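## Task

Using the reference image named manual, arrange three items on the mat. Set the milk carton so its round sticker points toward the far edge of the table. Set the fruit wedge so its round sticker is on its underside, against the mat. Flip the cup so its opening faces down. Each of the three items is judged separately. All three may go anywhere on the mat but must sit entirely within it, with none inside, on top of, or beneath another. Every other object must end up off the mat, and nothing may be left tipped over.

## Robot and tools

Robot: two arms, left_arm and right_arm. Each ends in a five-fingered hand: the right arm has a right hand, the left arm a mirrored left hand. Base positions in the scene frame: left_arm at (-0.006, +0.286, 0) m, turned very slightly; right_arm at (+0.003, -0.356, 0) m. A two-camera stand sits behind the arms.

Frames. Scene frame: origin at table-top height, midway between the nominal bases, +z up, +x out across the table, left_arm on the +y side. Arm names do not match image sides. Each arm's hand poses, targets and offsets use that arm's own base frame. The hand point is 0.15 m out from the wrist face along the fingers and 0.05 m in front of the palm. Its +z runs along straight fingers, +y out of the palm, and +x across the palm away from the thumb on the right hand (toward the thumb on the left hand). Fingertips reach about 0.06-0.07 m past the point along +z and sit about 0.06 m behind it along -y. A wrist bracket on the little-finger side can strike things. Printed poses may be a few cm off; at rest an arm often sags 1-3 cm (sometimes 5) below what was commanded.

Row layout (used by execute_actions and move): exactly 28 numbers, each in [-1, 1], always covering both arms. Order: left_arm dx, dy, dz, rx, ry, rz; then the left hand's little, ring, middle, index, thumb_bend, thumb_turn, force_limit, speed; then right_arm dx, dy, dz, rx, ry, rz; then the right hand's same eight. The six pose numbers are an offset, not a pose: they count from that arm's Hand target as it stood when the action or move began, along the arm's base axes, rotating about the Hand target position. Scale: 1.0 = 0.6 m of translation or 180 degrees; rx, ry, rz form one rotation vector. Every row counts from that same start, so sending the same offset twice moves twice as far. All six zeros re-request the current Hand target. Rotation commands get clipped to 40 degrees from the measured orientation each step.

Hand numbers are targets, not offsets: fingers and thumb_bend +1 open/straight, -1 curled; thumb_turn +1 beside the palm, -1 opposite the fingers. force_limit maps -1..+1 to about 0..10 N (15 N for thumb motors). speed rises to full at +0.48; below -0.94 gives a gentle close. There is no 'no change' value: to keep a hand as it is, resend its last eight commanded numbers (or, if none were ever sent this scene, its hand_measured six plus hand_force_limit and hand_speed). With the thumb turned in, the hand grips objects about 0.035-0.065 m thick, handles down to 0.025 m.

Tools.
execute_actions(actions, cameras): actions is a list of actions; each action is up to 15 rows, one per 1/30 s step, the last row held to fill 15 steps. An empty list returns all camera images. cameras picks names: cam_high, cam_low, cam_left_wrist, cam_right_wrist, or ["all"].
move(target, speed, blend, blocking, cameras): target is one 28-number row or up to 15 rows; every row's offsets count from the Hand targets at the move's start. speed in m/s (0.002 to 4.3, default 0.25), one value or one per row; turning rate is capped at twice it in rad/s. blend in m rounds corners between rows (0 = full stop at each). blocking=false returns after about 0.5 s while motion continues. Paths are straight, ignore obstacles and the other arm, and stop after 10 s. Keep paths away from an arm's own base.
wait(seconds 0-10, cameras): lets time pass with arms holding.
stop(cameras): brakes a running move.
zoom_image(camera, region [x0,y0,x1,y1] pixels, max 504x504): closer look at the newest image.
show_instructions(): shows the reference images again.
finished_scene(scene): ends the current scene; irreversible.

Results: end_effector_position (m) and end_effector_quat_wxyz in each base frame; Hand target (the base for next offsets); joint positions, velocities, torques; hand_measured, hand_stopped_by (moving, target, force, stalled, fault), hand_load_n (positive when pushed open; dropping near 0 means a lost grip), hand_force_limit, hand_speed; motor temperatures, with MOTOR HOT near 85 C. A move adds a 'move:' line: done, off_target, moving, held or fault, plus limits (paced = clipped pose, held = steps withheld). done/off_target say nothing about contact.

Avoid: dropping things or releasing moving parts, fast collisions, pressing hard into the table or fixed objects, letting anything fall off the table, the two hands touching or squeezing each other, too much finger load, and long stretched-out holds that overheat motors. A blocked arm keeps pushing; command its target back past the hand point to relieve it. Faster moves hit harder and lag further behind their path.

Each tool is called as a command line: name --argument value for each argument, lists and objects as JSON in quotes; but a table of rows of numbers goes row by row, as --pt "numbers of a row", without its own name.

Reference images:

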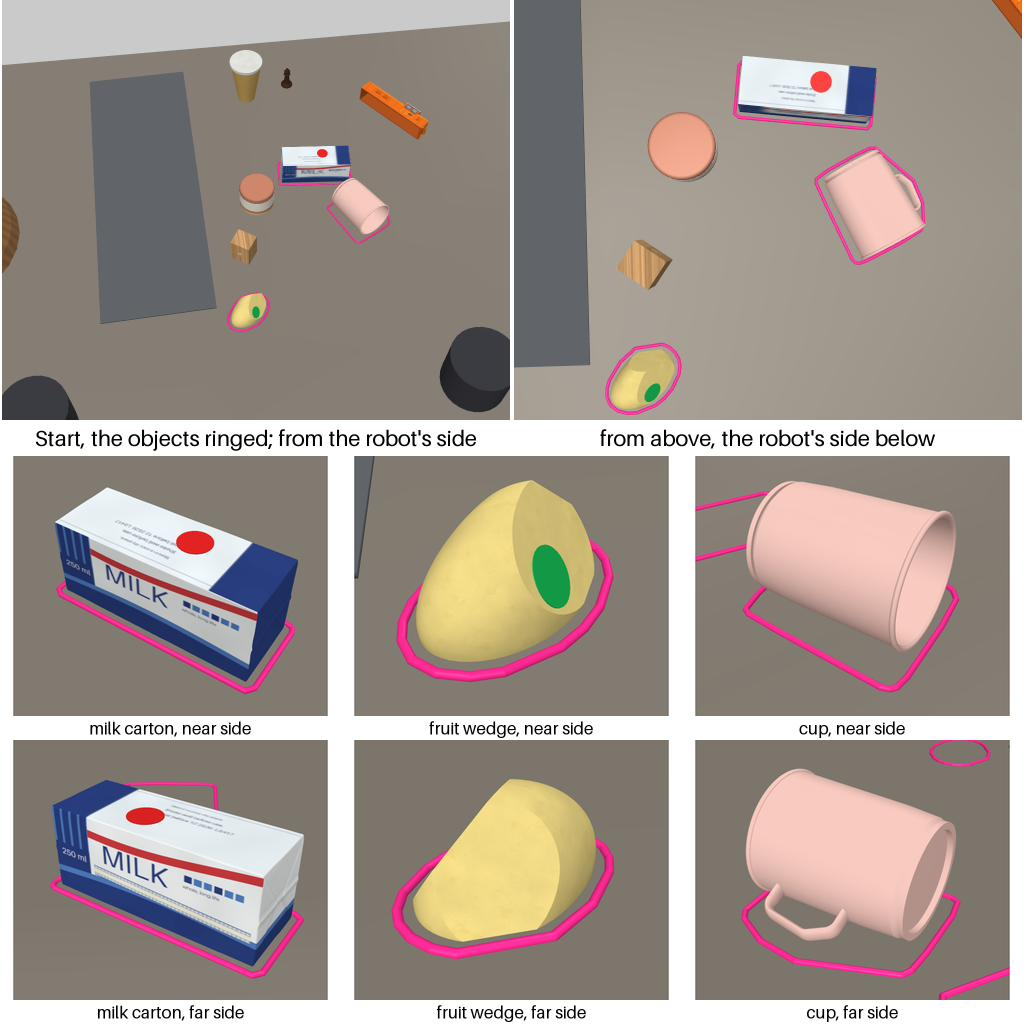

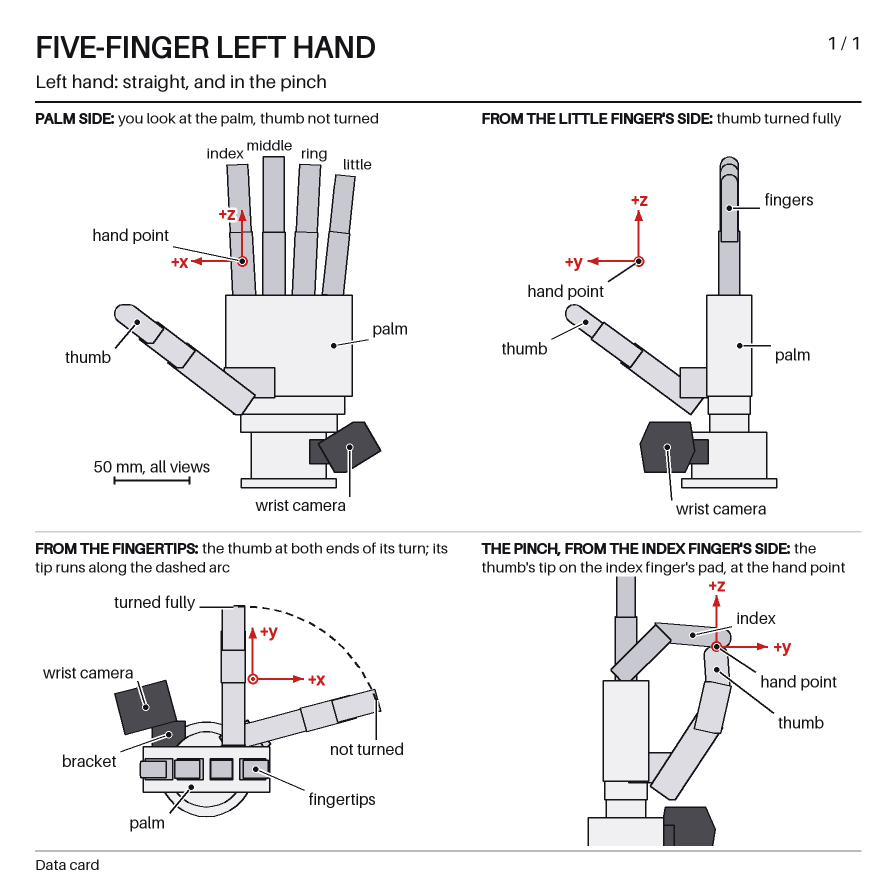

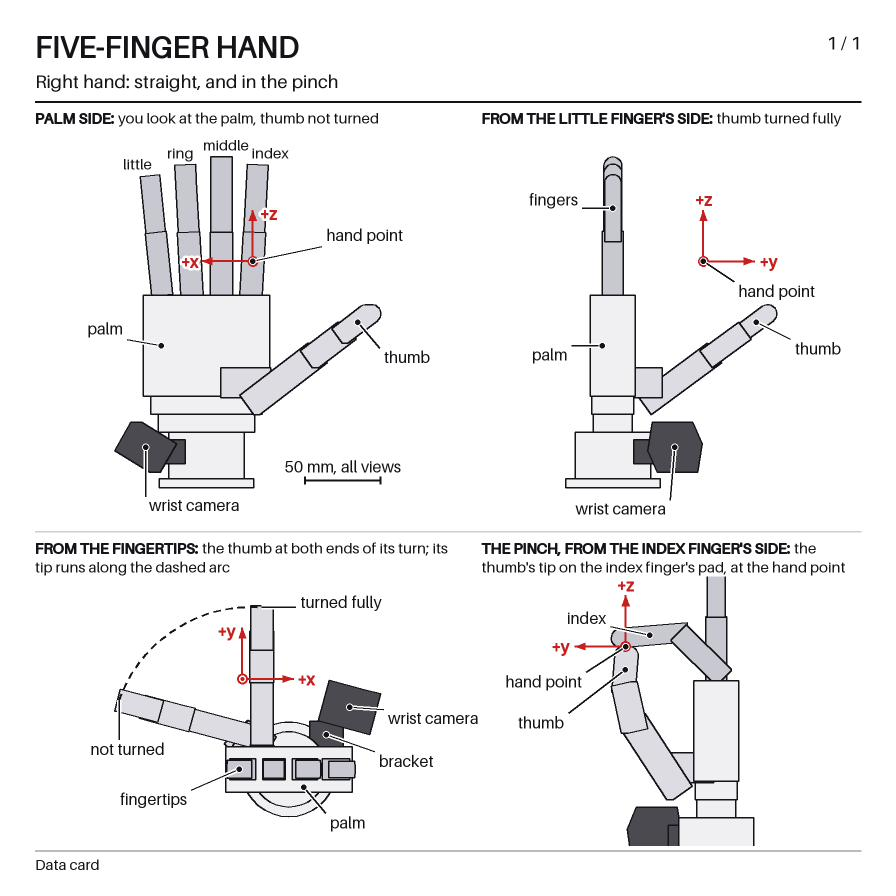

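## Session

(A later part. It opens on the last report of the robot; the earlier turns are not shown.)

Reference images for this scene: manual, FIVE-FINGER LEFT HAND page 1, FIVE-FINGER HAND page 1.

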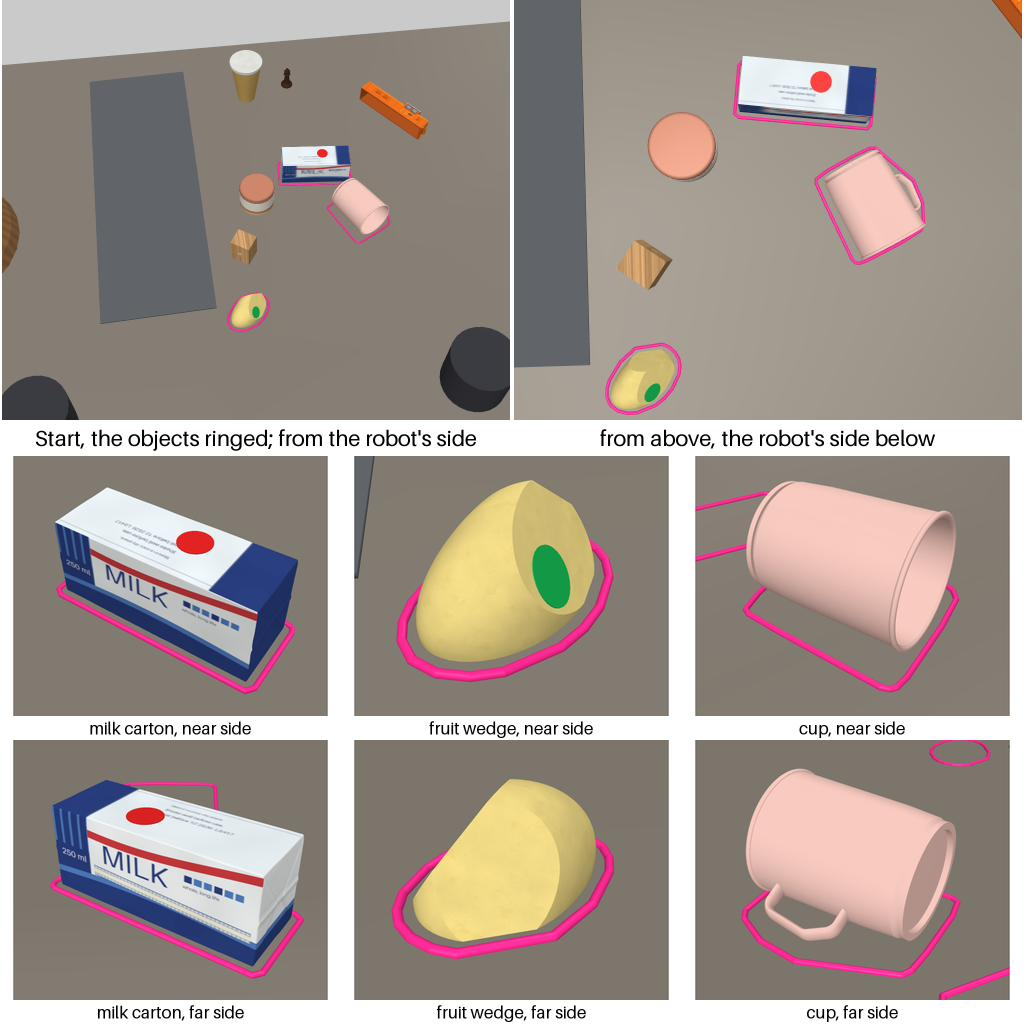

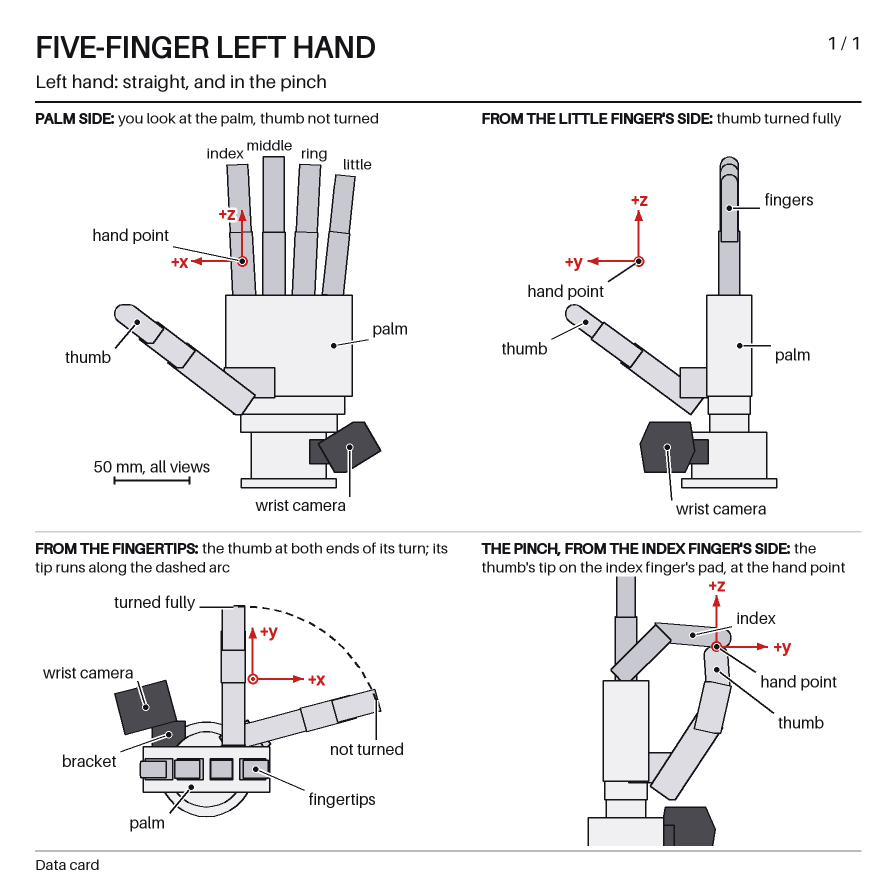

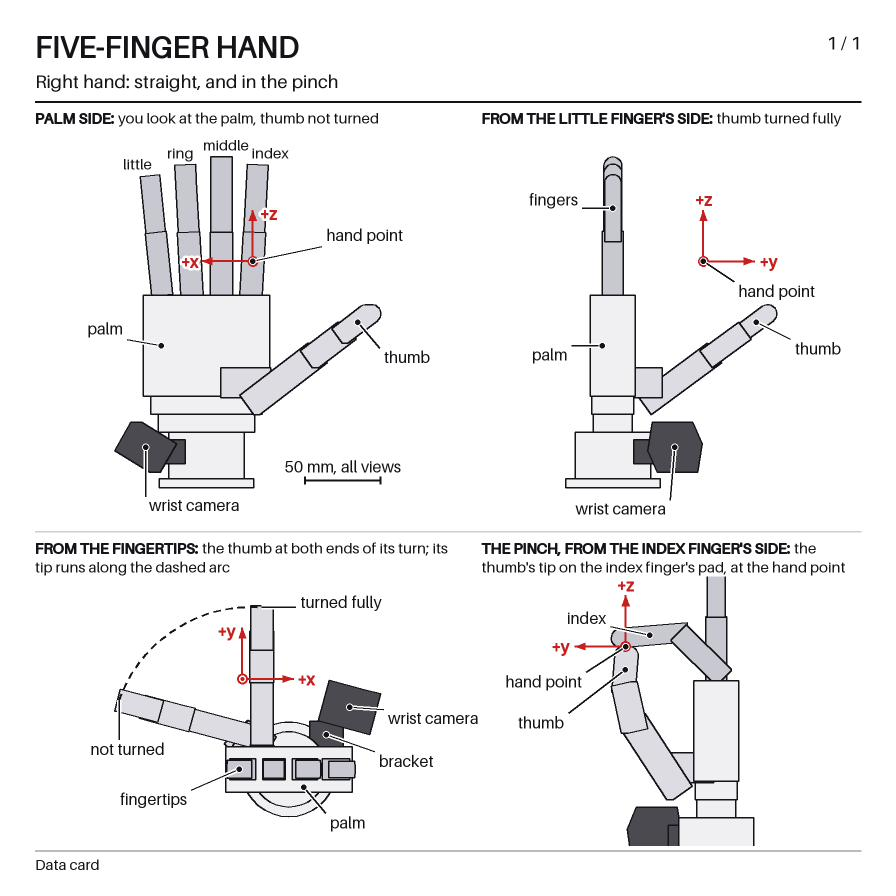

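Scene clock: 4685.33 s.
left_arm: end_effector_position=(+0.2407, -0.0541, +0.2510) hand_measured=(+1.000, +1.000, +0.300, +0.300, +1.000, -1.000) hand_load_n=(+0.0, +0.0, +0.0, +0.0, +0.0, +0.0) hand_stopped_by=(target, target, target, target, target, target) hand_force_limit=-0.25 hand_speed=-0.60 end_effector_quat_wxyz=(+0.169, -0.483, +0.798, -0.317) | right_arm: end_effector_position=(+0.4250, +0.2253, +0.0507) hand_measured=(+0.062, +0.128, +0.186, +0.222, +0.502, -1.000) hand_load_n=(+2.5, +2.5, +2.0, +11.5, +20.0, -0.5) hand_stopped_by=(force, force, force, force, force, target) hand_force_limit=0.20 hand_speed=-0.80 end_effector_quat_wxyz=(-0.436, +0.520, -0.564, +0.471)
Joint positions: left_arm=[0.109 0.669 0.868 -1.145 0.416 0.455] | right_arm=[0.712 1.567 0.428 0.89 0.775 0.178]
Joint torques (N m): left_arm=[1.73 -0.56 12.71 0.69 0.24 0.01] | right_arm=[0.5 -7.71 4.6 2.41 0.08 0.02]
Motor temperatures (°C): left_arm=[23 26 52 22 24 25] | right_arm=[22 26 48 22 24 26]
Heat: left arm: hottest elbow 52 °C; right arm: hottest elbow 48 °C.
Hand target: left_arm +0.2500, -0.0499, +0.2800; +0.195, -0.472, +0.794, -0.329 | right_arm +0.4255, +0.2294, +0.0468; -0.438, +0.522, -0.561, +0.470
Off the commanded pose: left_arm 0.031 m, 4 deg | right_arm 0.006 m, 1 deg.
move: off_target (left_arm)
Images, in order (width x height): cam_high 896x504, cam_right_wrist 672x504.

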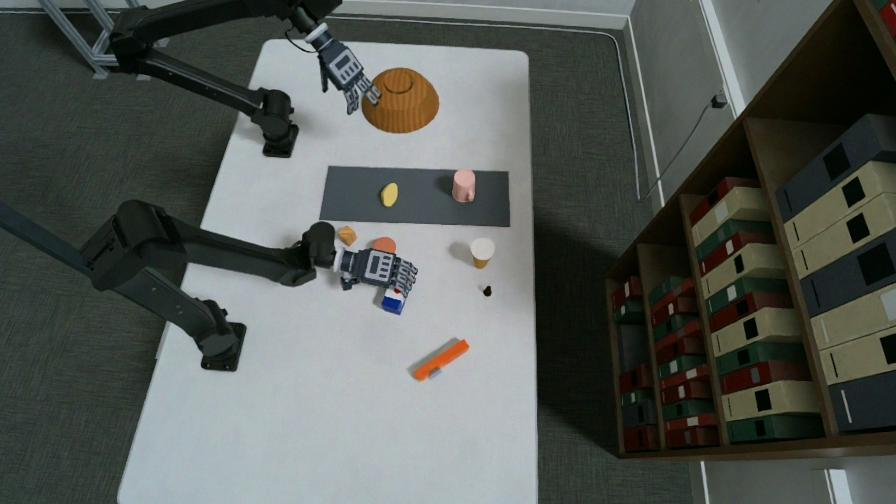

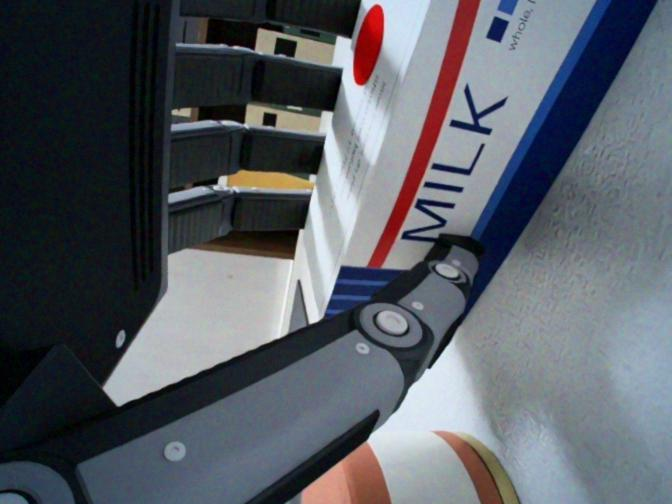

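move --target '[0,0,0,0,0,0,1,1,0.3,0.3,1,-1,-0.25,-0.6,0,0,0.3,0,0,0,0.05,0.0,0.0,0.0,0.3,-1,0.2,-0.8]' --speed 0.15 --cameras '["cam_high", "cam_right_wrist"]'

zoom_image --camera "cam_high" --region '[362, 250, 412, 300]'

Scene clock: 4713.73 s.
left_arm: end_effector_position=(+0.2407, -0.0541, +0.2510) hand_measured=(+1.000, +1.000, +0.300, +0.300, +1.000, -1.000) hand_load_n=(+0.0, +0.0, +0.0, +0.0, +0.0, +0.0) hand_stopped_by=(target, target, target, target, target, target) hand_force_limit=-0.25 hand_speed=-0.60 end_effector_quat_wxyz=(+0.169, -0.483, +0.798, -0.317) | right_arm: end_effector_position=(+0.4117, +0.2148, +0.1794) hand_measured=(+0.062, +0.128, +0.186, +0.222, +0.502, -1.000) hand_load_n=(+2.5, +2.0, +2.0, +11.0, +20.5, +0.5) hand_stopped_by=(force, force, force, force, force, target) hand_force_limit=0.20 hand_speed=-0.80 end_effector_quat_wxyz=(-0.405, +0.548, -0.565, +0.466)
Joint positions: left_arm=[0.109 0.669 0.868 -1.145 0.416 0.455] | right_arm=[0.71 1.094 0.58 0.178 0.767 0.182]
Joint torques (N m): left_arm=[1.73 -0.56 12.7 0.69 0.24 0.01] | right_arm=[0.73 -8.41 14.5 1.66 0.18 0.04]
Motor temperatures (°C): left_arm=[23 26 52 22 24 25] | right_arm=[22 26 42 22 24 26]
Heat: left arm: hottest elbow 52 °C; right arm: hottest elbow 42 °C.
Hand target: left_arm +0.2500, -0.0499, +0.2800; +0.195, -0.472, +0.794, -0.329 | right_arm +0.4255, +0.2294, +0.2268; -0.438, +0.522, -0.561, +0.470
Off the commanded pose: left_arm 0.031 m, 4 deg | right_arm 0.051 m, 5 deg.
move: off_target (left_arm, right_arm)
Images, in order (width x height): cam_high 896x504, cam_right_wrist 672x504.

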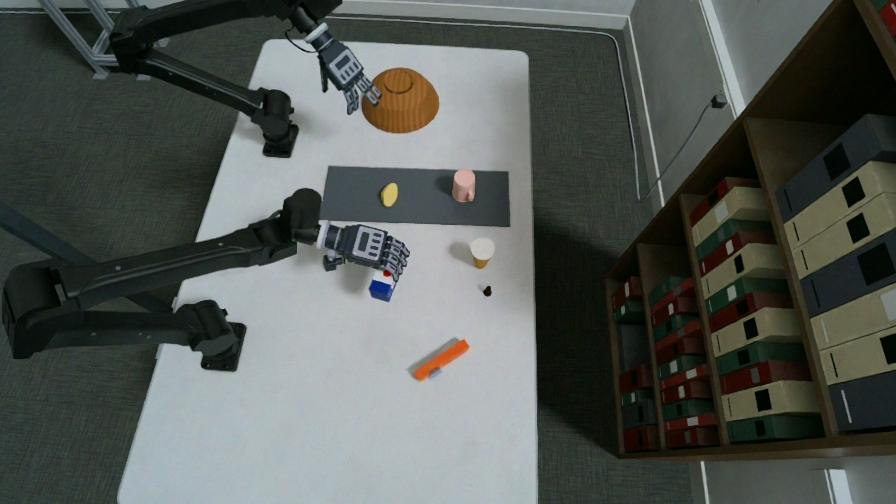

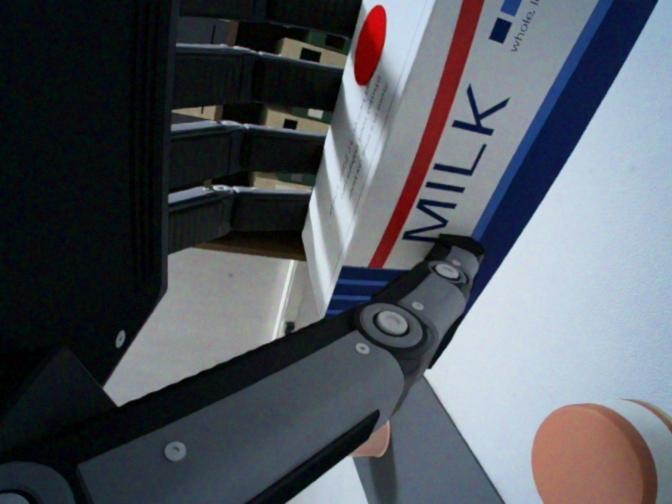

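Scaled by 10.080 from the camera's 896x504 image, which has a finer 1280x720 frame.

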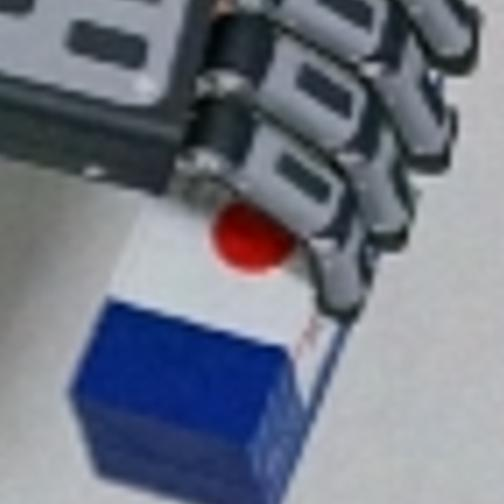

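move --target '[0,0,0,0,0,0,1,1,0.3,0.3,1,-1,-0.25,-0.6,0.0408,0.4177,0.122,0.4017,0.3739,0.4020,0.05,0.0,0.0,0.0,0.3,-1,0.2,-0.8]' --speed 0.2 --cameras '["cam_high", "cam_right_wrist", "cam_low"]'

zoom_image --camera "cam_high" --region '[350, 130, 510, 290]'

zoom_image --camera "cam_low" --region '[400, 170, 540, 300]'

Scene clock: 4825.37 s.
left_arm: end_effector_position=(+0.2407, -0.0541, +0.2510) hand_measured=(+1.000, +1.000, +0.300, +0.300, +1.000, -1.000) hand_load_n=(+0.0, +0.0, +0.0, +0.0, +0.0, +0.0) hand_stopped_by=(target, target, target, target, target, target) hand_force_limit=-0.25 hand_speed=-0.60 end_effector_quat_wxyz=(+0.169, -0.483, +0.798, -0.317) | right_arm: end_effector_position=(+0.4468, +0.4703, +0.2808) hand_measured=(+0.062, +0.128, +0.186, +0.222, +0.502, -1.000) hand_load_n=(+3.0, +2.5, +2.0, +11.0, +20.5, -0.5) hand_stopped_by=(force, force, force, force, force, target) hand_force_limit=0.20 hand_speed=-0.80 end_effector_quat_wxyz=(-0.446, +0.539, -0.470, -0.539)
Joint positions: left_arm=[0.109 0.669 0.868 -1.145 0.416 0.455] | right_arm=[0.493 1.915 1.345 0.502 -1.241 1.532]
Joint torques (N m): left_arm=[1.73 -0.56 12.72 0.69 0.25 0.01] | right_arm=[1.14 -17.55 12.01 2.26 0 0.46]
Motor temperatures (°C): left_arm=[23 26 53 22 24 25] | right_arm=[22 26 51 22 24 26]
Heat: left arm: hottest elbow 53 °C; right arm: hottest elbow 51 °C.
Hand target: left_arm +0.2500, -0.0499, +0.2800; +0.195, -0.472, +0.794, -0.329 | right_arm +0.4500, +0.4800, +0.3000; -0.455, +0.541, -0.454, -0.543
Off the commanded pose: left_arm 0.031 m, 4 deg | right_arm 0.022 m, 2 deg.
move: off_target (left_arm, right_arm)
Images, in order (width x height): cam_high 896x504, cam_low 896x504, cam_right_wrist 672x504.

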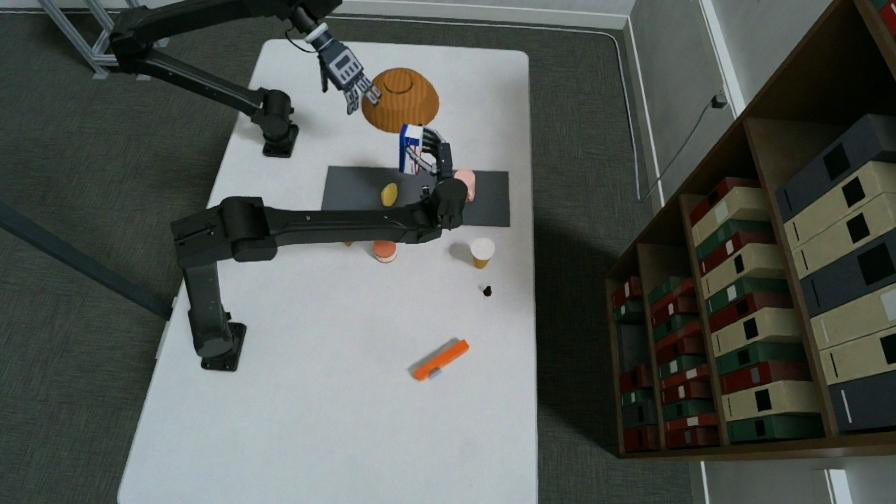

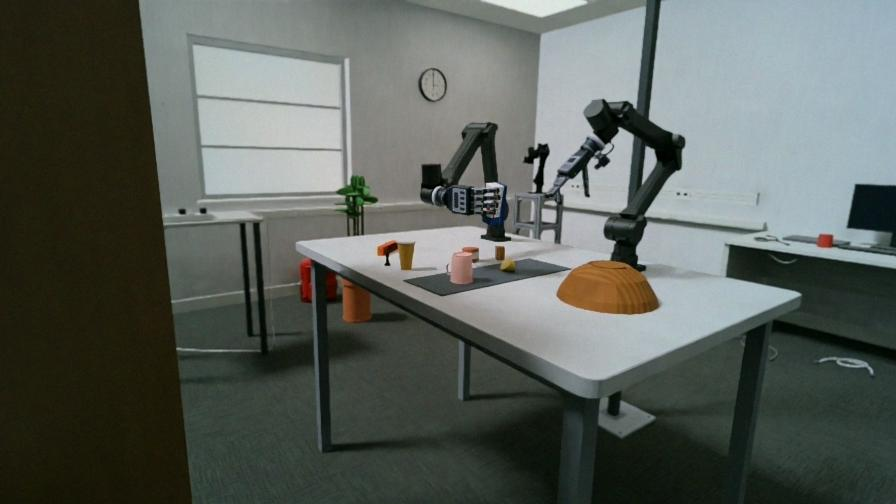

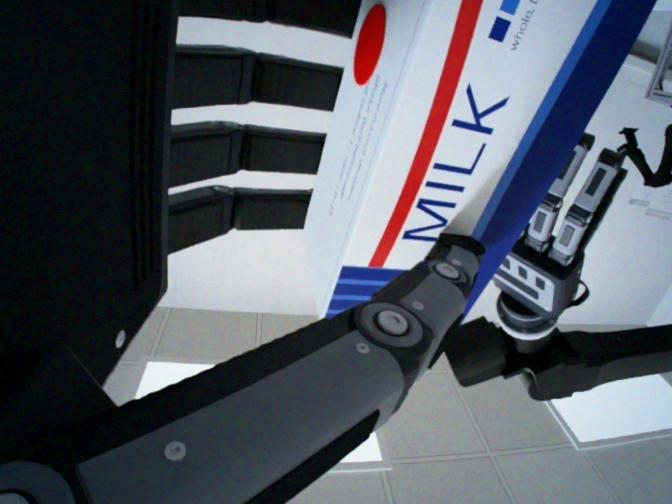

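Scaled by 3.150 from the camera's 896x504 image, which has a finer 1280x720 frame.

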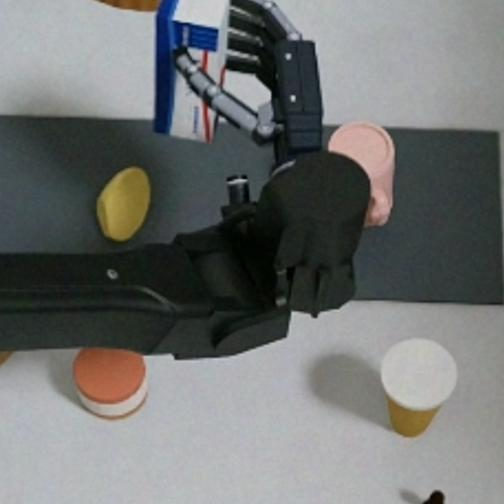

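Scaled by 3.600 from the camera's 896x504 image, which has a finer 1280x720 frame.

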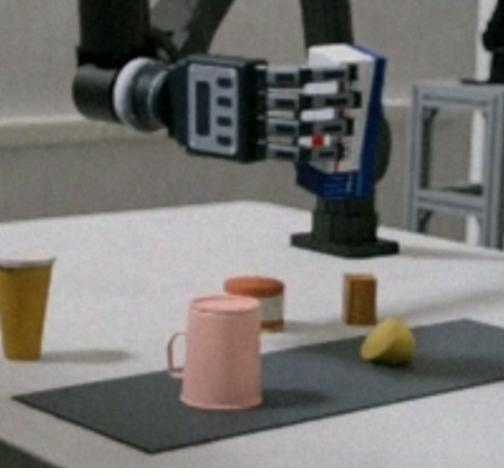

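move --pt "0 0 0 0 0 0 1 1 0.3 0.3 1 -1 -0.25 -0.6 -0.015 -0.0583 -0.05 0 0 0 0.05 0.0 0.0 0.0 0.3 -1 0.2 -0.8" --pt "0 0 0 0 0 0 1 1 0.3 0.3 1 -1 -0.25 -0.6 -0.015 -0.0583 -0.175 0 0 0 0.05 0.0 0.0 0.0 0.3 -1 0.2 -0.8" --speed 0.12 --blend 0.02 --cameras '["cam_high", "cam_low"]'

zoom_image --camera "cam_high" --region '[350, 130, 510, 290]'

zoom_image --camera "cam_low" --region '[400, 190, 540, 300]'

Scene clock: 4924.53 s.
left_arm: end_effector_position=(+0.2407, -0.0541, +0.2510) hand_measured=(+1.000, +1.000, +0.300, +0.300, +1.000, -1.000) hand_load_n=(+0.0, +0.0, +0.0, +0.0, +0.0, +0.0) hand_stopped_by=(target, target, target, target, target, target) hand_force_limit=-0.25 hand_speed=-0.60 end_effector_quat_wxyz=(+0.169, -0.483, +0.798, -0.317) | right_arm: end_effector_position=(+0.4360, +0.4470, +0.1864) hand_measured=(+0.062, +0.128, +0.186, +0.222, +0.502, -1.000) hand_load_n=(+3.0, +2.5, +2.0, +11.0, +20.5, -0.5) hand_stopped_by=(force, force, force, force, force, target) hand_force_limit=0.20 hand_speed=-0.80 end_effector_quat_wxyz=(-0.451, +0.544, -0.457, -0.539)
Joint positions: left_arm=[0.109 0.669 0.868 -1.145 0.416 0.455] | right_arm=[0.466 2.042 1.233 0.772 -1.279 1.537]
Joint torques (N m): left_arm=[1.79 -0.56 12.72 0.69 0.24 0.01] | right_arm=[-0.38 -18.14 7.69 2.19 -0.18 0.45]
Motor temperatures (°C): left_arm=[23 26 53 22 24 25] | right_arm=[22 29 44 22 24 26]
Heat: left arm: hottest elbow 53 °C; right arm: hottest elbow 44 °C.
Hand target: left_arm +0.2500, -0.0499, +0.2800; +0.195, -0.472, +0.794, -0.329 | right_arm +0.4410, +0.4451, +0.1950; -0.455, +0.541, -0.454, -0.543
Off the commanded pose: left_arm 0.031 m, 4 deg | right_arm 0.010 m, 1 deg.
move: off_target (left_arm)
Images, in order (width x height): cam_high 896x504, cam_low 896x504.

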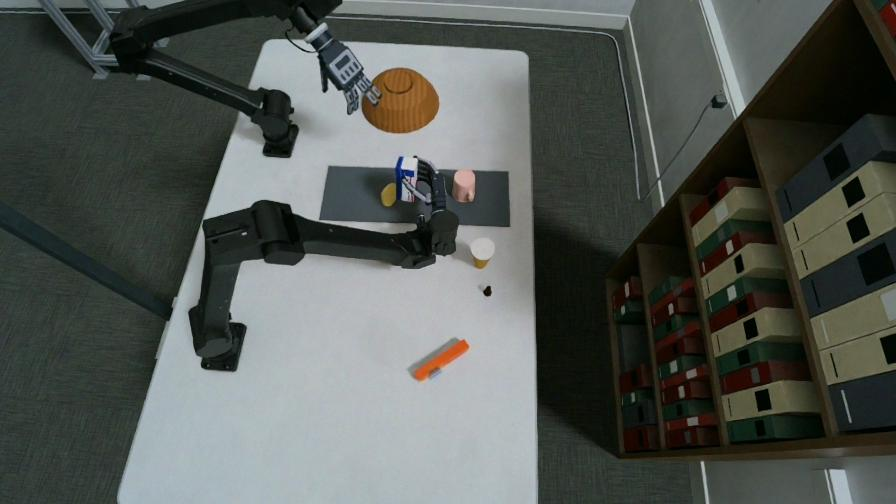

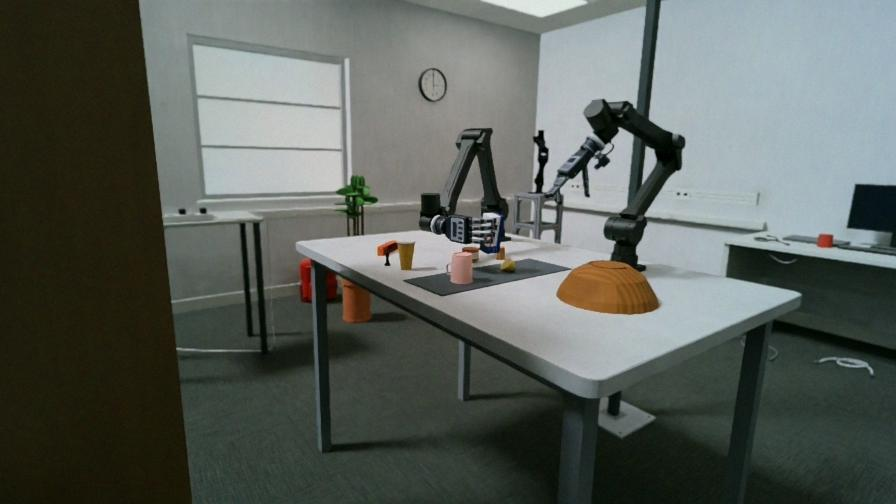

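Scaled by 3.150 from the camera's 896x504 image, which has a finer 1280x720 frame.

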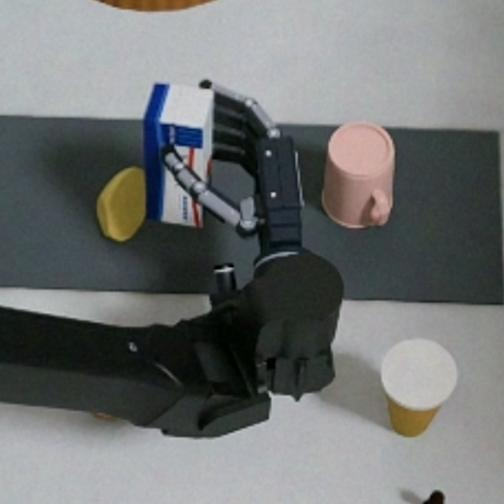

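Scaled by 3.600 from the camera's 896x504 image, which has a finer 1280x720 frame.

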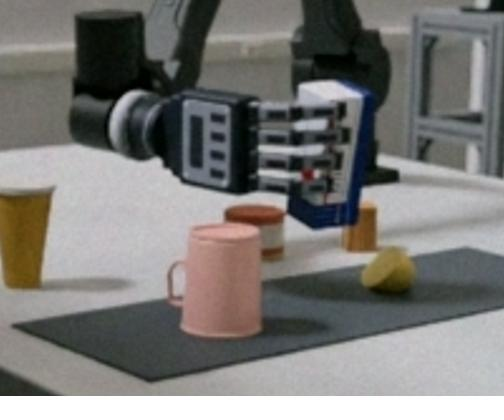

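move --target '[0,0,0,0,0,0,1,1,0.3,0.3,1,-1,-0.25,-0.6,0.015,-0.03,-0.06,0,0,0,0.05,0.0,0.0,0.0,0.3,-1,0.2,-0.8]' --speed 0.08 --cameras '["cam_high", "cam_low"]'

zoom_image --camera "cam_high" --region '[350, 130, 510, 290]'

zoom_image --camera "cam_low" --region '[400, 190, 540, 300]'

Scene clock: 4953.60 s.
left_arm: end_effector_position=(+0.2407, -0.0541, +0.2510) hand_measured=(+1.000, +1.000, +0.300, +0.300, +1.000, -1.000) hand_load_n=(+0.0, +0.0, +0.0, +0.0, +0.0, +0.0) hand_stopped_by=(target, target, target, target, target, target) hand_force_limit=-0.25 hand_speed=-0.60 end_effector_quat_wxyz=(+0.169, -0.483, +0.798, -0.317) | right_arm: end_effector_position=(+0.4474, +0.4272, +0.1527) hand_measured=(+0.062, +0.128, +0.186, +0.222, +0.502, -1.000) hand_load_n=(+3.0, +2.5, +2.0, +11.0, +20.5, -0.5) hand_stopped_by=(force, force, force, force, force, target) hand_force_limit=0.20 hand_speed=-0.80 end_effector_quat_wxyz=(-0.454, +0.543, -0.457, -0.538)
Joint positions: left_arm=[0.109 0.669 0.868 -1.145 0.416 0.455] | right_arm=[0.428 2.111 1.233 0.845 -1.313 1.537]
Joint torques (N m): left_arm=[1.67 -0.56 12.7 0.69 0.24 0.01] | right_arm=[-0.26 -18.2 6.93 2.14 -0.18 0.46]
Heat: left arm: hottest elbow 53 °C; right arm: hottest elbow 42 °C.
Hand target: left_arm +0.2500, -0.0499, +0.2800; +0.195, -0.472, +0.794, -0.329 | right_arm +0.4500, +0.4271, +0.1590; -0.455, +0.541, -0.454, -0.543
Off the commanded pose: left_arm 0.031 m, 4 deg | right_arm 0.007 m, 1 deg.
move: off_target (left_arm)
Images, in order (width x height): cam_high 896x504, cam_low 896x504.

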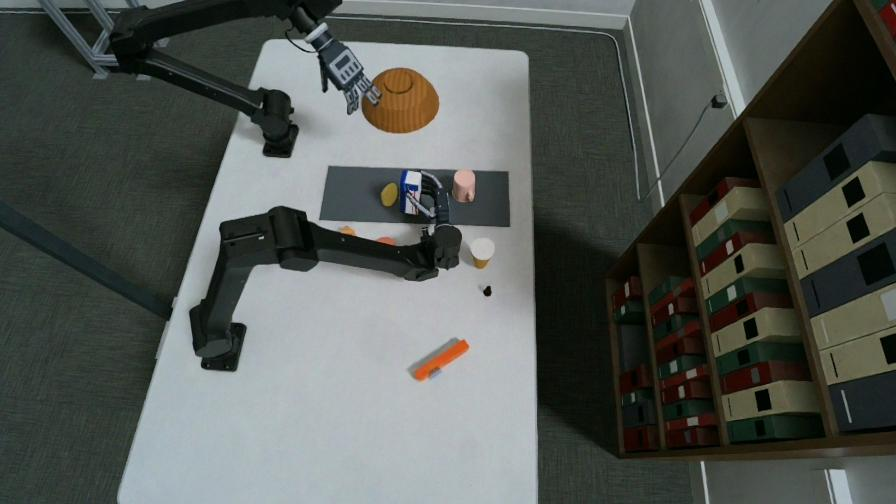

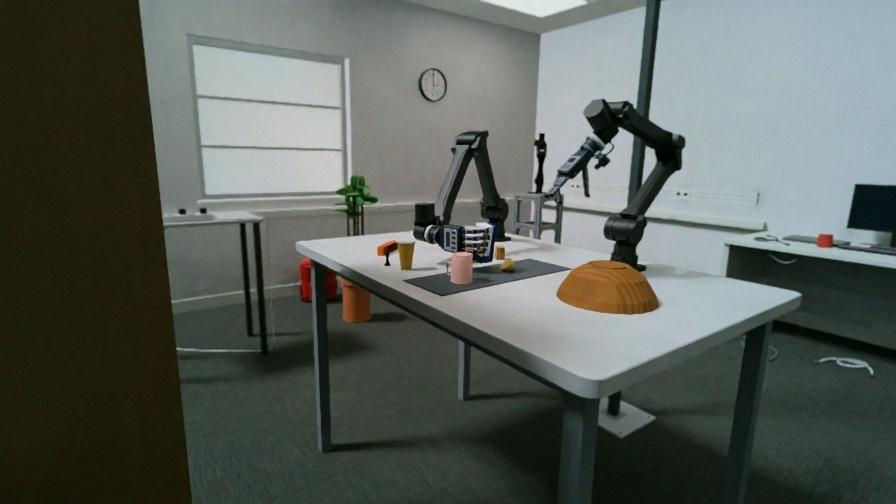

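Scaled by 3.150 from the camera's 896x504 image, which has a finer 1280x720 frame.

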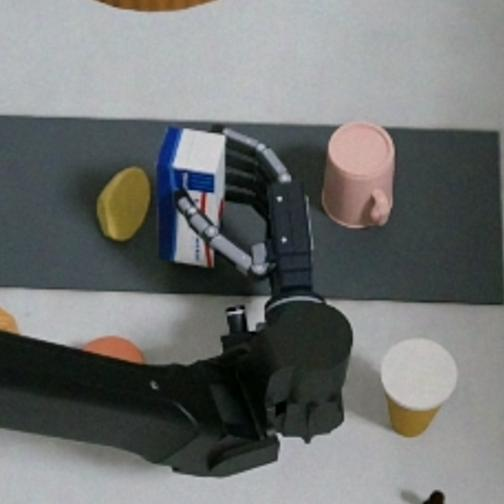

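Scaled by 3.600 from the camera's 896x504 image, which has a finer 1280x720 frame.

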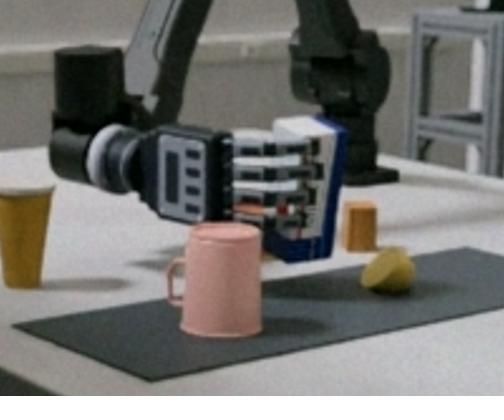

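move --target '[0,0,0,0,0,0,1,1,0.3,0.3,1,-1,-0.25,-0.6,0,-0.003,-0.035,0,0,0,0.05,0.0,0.0,0.0,0.3,-1,0.2,-0.8]' --speed 0.05 --cameras '["cam_high", "cam_low", "cam_right_wrist"]'

zoom_image --camera "cam_high" --region '[380, 150, 460, 250]'

zoom_image --camera "cam_low" --region '[440, 210, 520, 290]'

Scene clock: 4989.60 s.
left_arm: end_effector_position=(+0.2407, -0.0541, +0.2510) hand_measured=(+1.000, +1.000, +0.300, +0.300, +1.000, -1.000) hand_load_n=(+0.0, +0.0, +0.0, +0.0, +0.0, +0.0) hand_stopped_by=(target, target, target, target, target, target) hand_force_limit=-0.25 hand_speed=-0.60 end_effector_quat_wxyz=(+0.169, -0.483, +0.798, -0.317) | right_arm: end_effector_position=(+0.4462, +0.4267, +0.1331) hand_measured=(+0.062, +0.128, +0.186, +0.222, +0.502, -1.000) hand_load_n=(+3.0, +2.5, +1.5, +11.0, +20.5, -0.5) hand_stopped_by=(force, force, force, force, force, target) hand_force_limit=0.20 hand_speed=-0.80 end_effector_quat_wxyz=(-0.454, +0.545, -0.455, -0.538)
Joint positions: left_arm=[0.109 0.669 0.868 -1.145 0.416 0.455] | right_arm=[0.428 2.151 1.233 0.888 -1.316 1.537]
Joint torques (N m): left_arm=[1.73 -0.5 12.71 0.69 0.25 0.01] | right_arm=[-0.26 -18.2 6.56 2.1 -0.17 0.46]
Heat: left arm: hottest elbow 53 °C; right arm: hottest elbow 40 °C.
Hand target: left_arm +0.2500, -0.0499, +0.2800; +0.195, -0.472, +0.794, -0.329 | right_arm +0.4500, +0.4253, +0.1380; -0.455, +0.541, -0.454, -0.543
Off the commanded pose: left_arm 0.031 m, 4 deg | right_arm 0.006 m, 1 deg.
move: off_target (left_arm)
Images, in order (width x height): cam_high 896x504, cam_low 896x504, cam_right_wrist 672x504.

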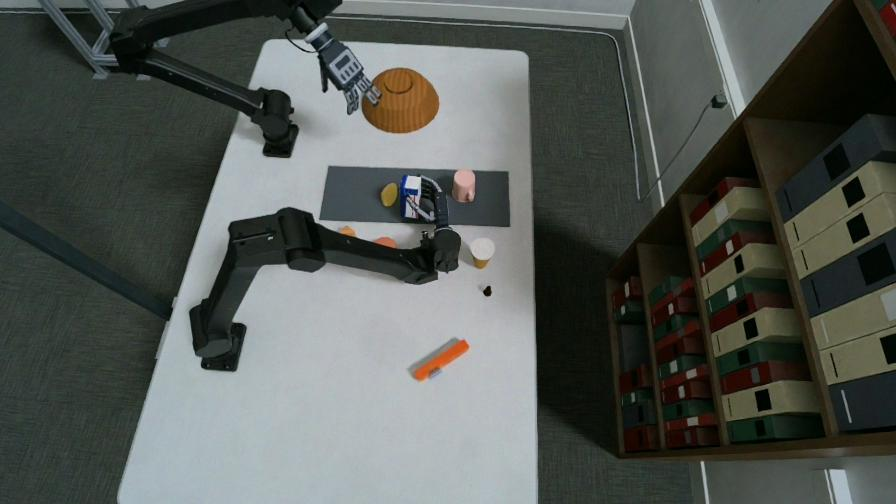

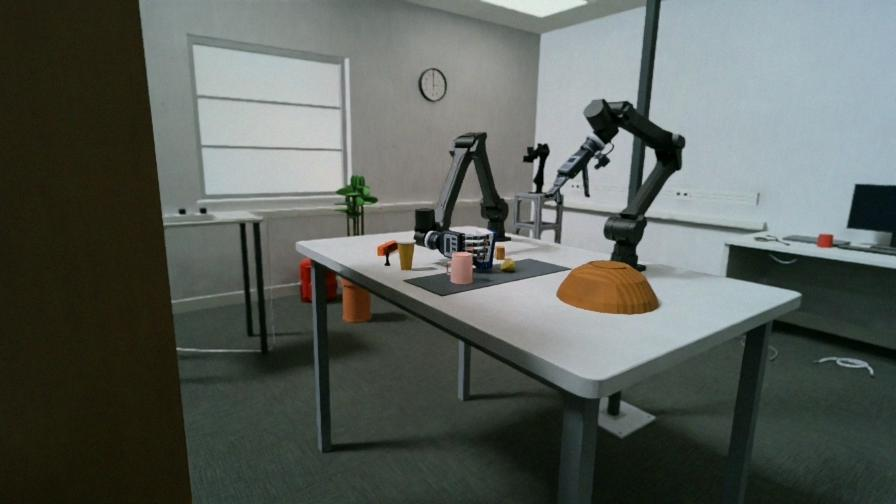

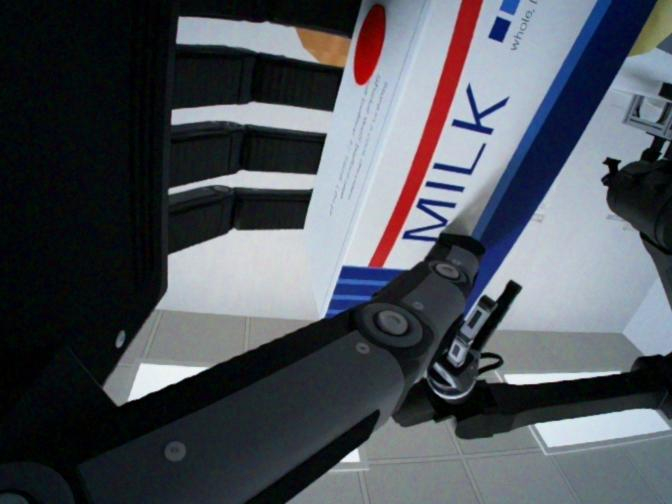

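Scaled by 5.040 from the camera's 896x504 image, which has a finer 1280x720 frame.

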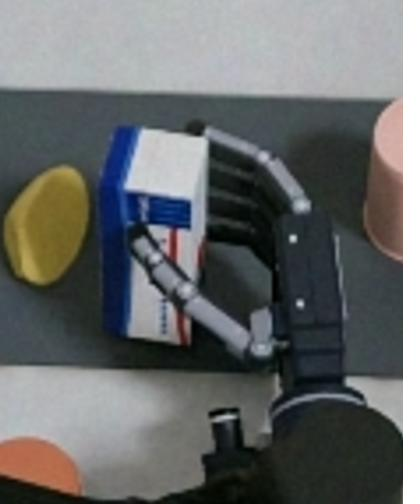

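Scaled by 6.300 from the camera's 896x504 image, which has a finer 1280x720 frame.

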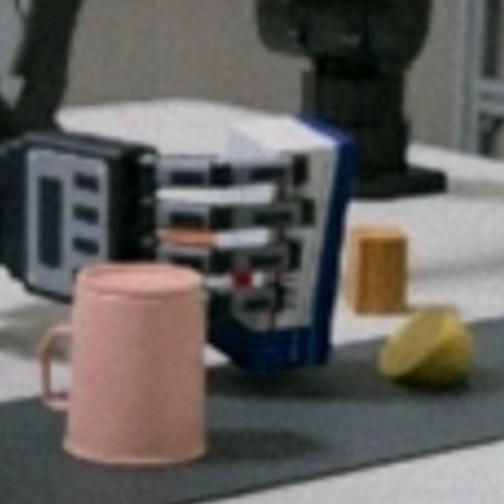

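move --target '[0,0,0,0,0,0,1,1,0.3,0.3,1,-1,-0.25,-0.6,0,0.001,-0.018,0,0,0,0.05,0.0,0.0,0.0,0.3,-1,0.2,-0.8]' --speed 0.04 --cameras '["cam_high", "cam_low"]'

zoom_image --camera "cam_low" --region '[440, 210, 520, 290]'

Scene clock: 5000.73 s.
left_arm: end_effector_position=(+0.2407, -0.0541, +0.2510) hand_measured=(+1.000, +1.000, +0.300, +0.300, +1.000, -1.000) hand_load_n=(-0.5, +0.0, +0.0, +0.0, +0.0, +0.0) hand_stopped_by=(target, target, target, target, target, target) hand_force_limit=-0.25 hand_speed=-0.60 end_effector_quat_wxyz=(+0.169, -0.483, +0.798, -0.317) | right_arm: end_effector_position=(+0.4458, +0.4264, +0.1263) hand_measured=(+0.062, +0.128, +0.186, +0.222, +0.502, -1.000) hand_load_n=(+3.0, +2.5, +1.5, +11.0, +20.5, -0.5) hand_stopped_by=(force, force, force, force, force, target) hand_force_limit=0.20 hand_speed=-0.80 end_effector_quat_wxyz=(-0.456, +0.545, -0.454, -0.538)
Joint positions: left_arm=[0.109 0.669 0.868 -1.145 0.416 0.455] | right_arm=[0.428 2.167 1.233 0.911 -1.316 1.542]
Joint torques (N m): left_arm=[1.79 -0.56 12.7 0.69 0.24 0.01] | right_arm=[-0.09 -17.85 6.71 2.09 -0.13 0.41]
Heat: left arm: hottest elbow 53 °C; right arm: hottest elbow 40 °C.
Hand target: left_arm +0.2500, -0.0499, +0.2800; +0.195, -0.472, +0.794, -0.329 | right_arm +0.4500, +0.4259, +0.1272; -0.455, +0.541, -0.454, -0.543
Off the commanded pose: left_arm 0.031 m, 4 deg | right_arm 0.004 m, 1 deg.
move: off_target (left_arm)
Images, in order (width x height): cam_high 896x504, cam_low 896x504.

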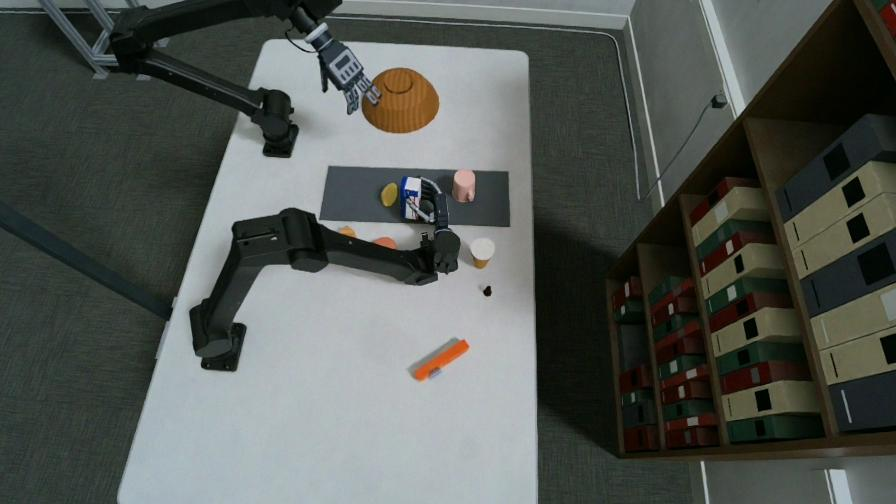

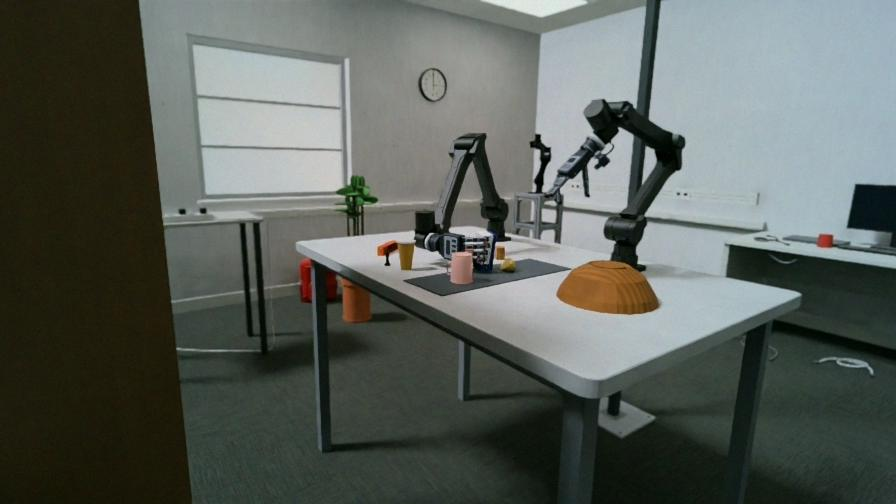

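Scaled by 6.300 from the camera's 896x504 image, which has a finer 1280x720 frame.

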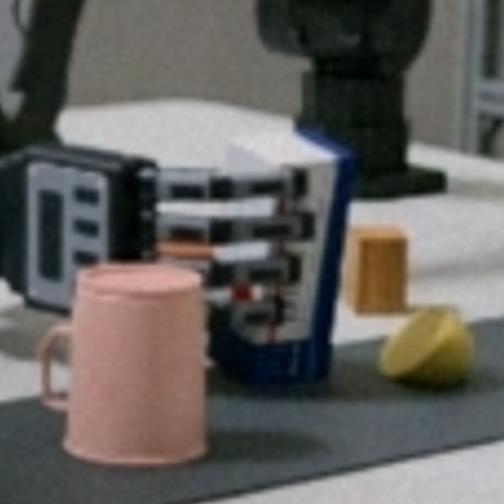

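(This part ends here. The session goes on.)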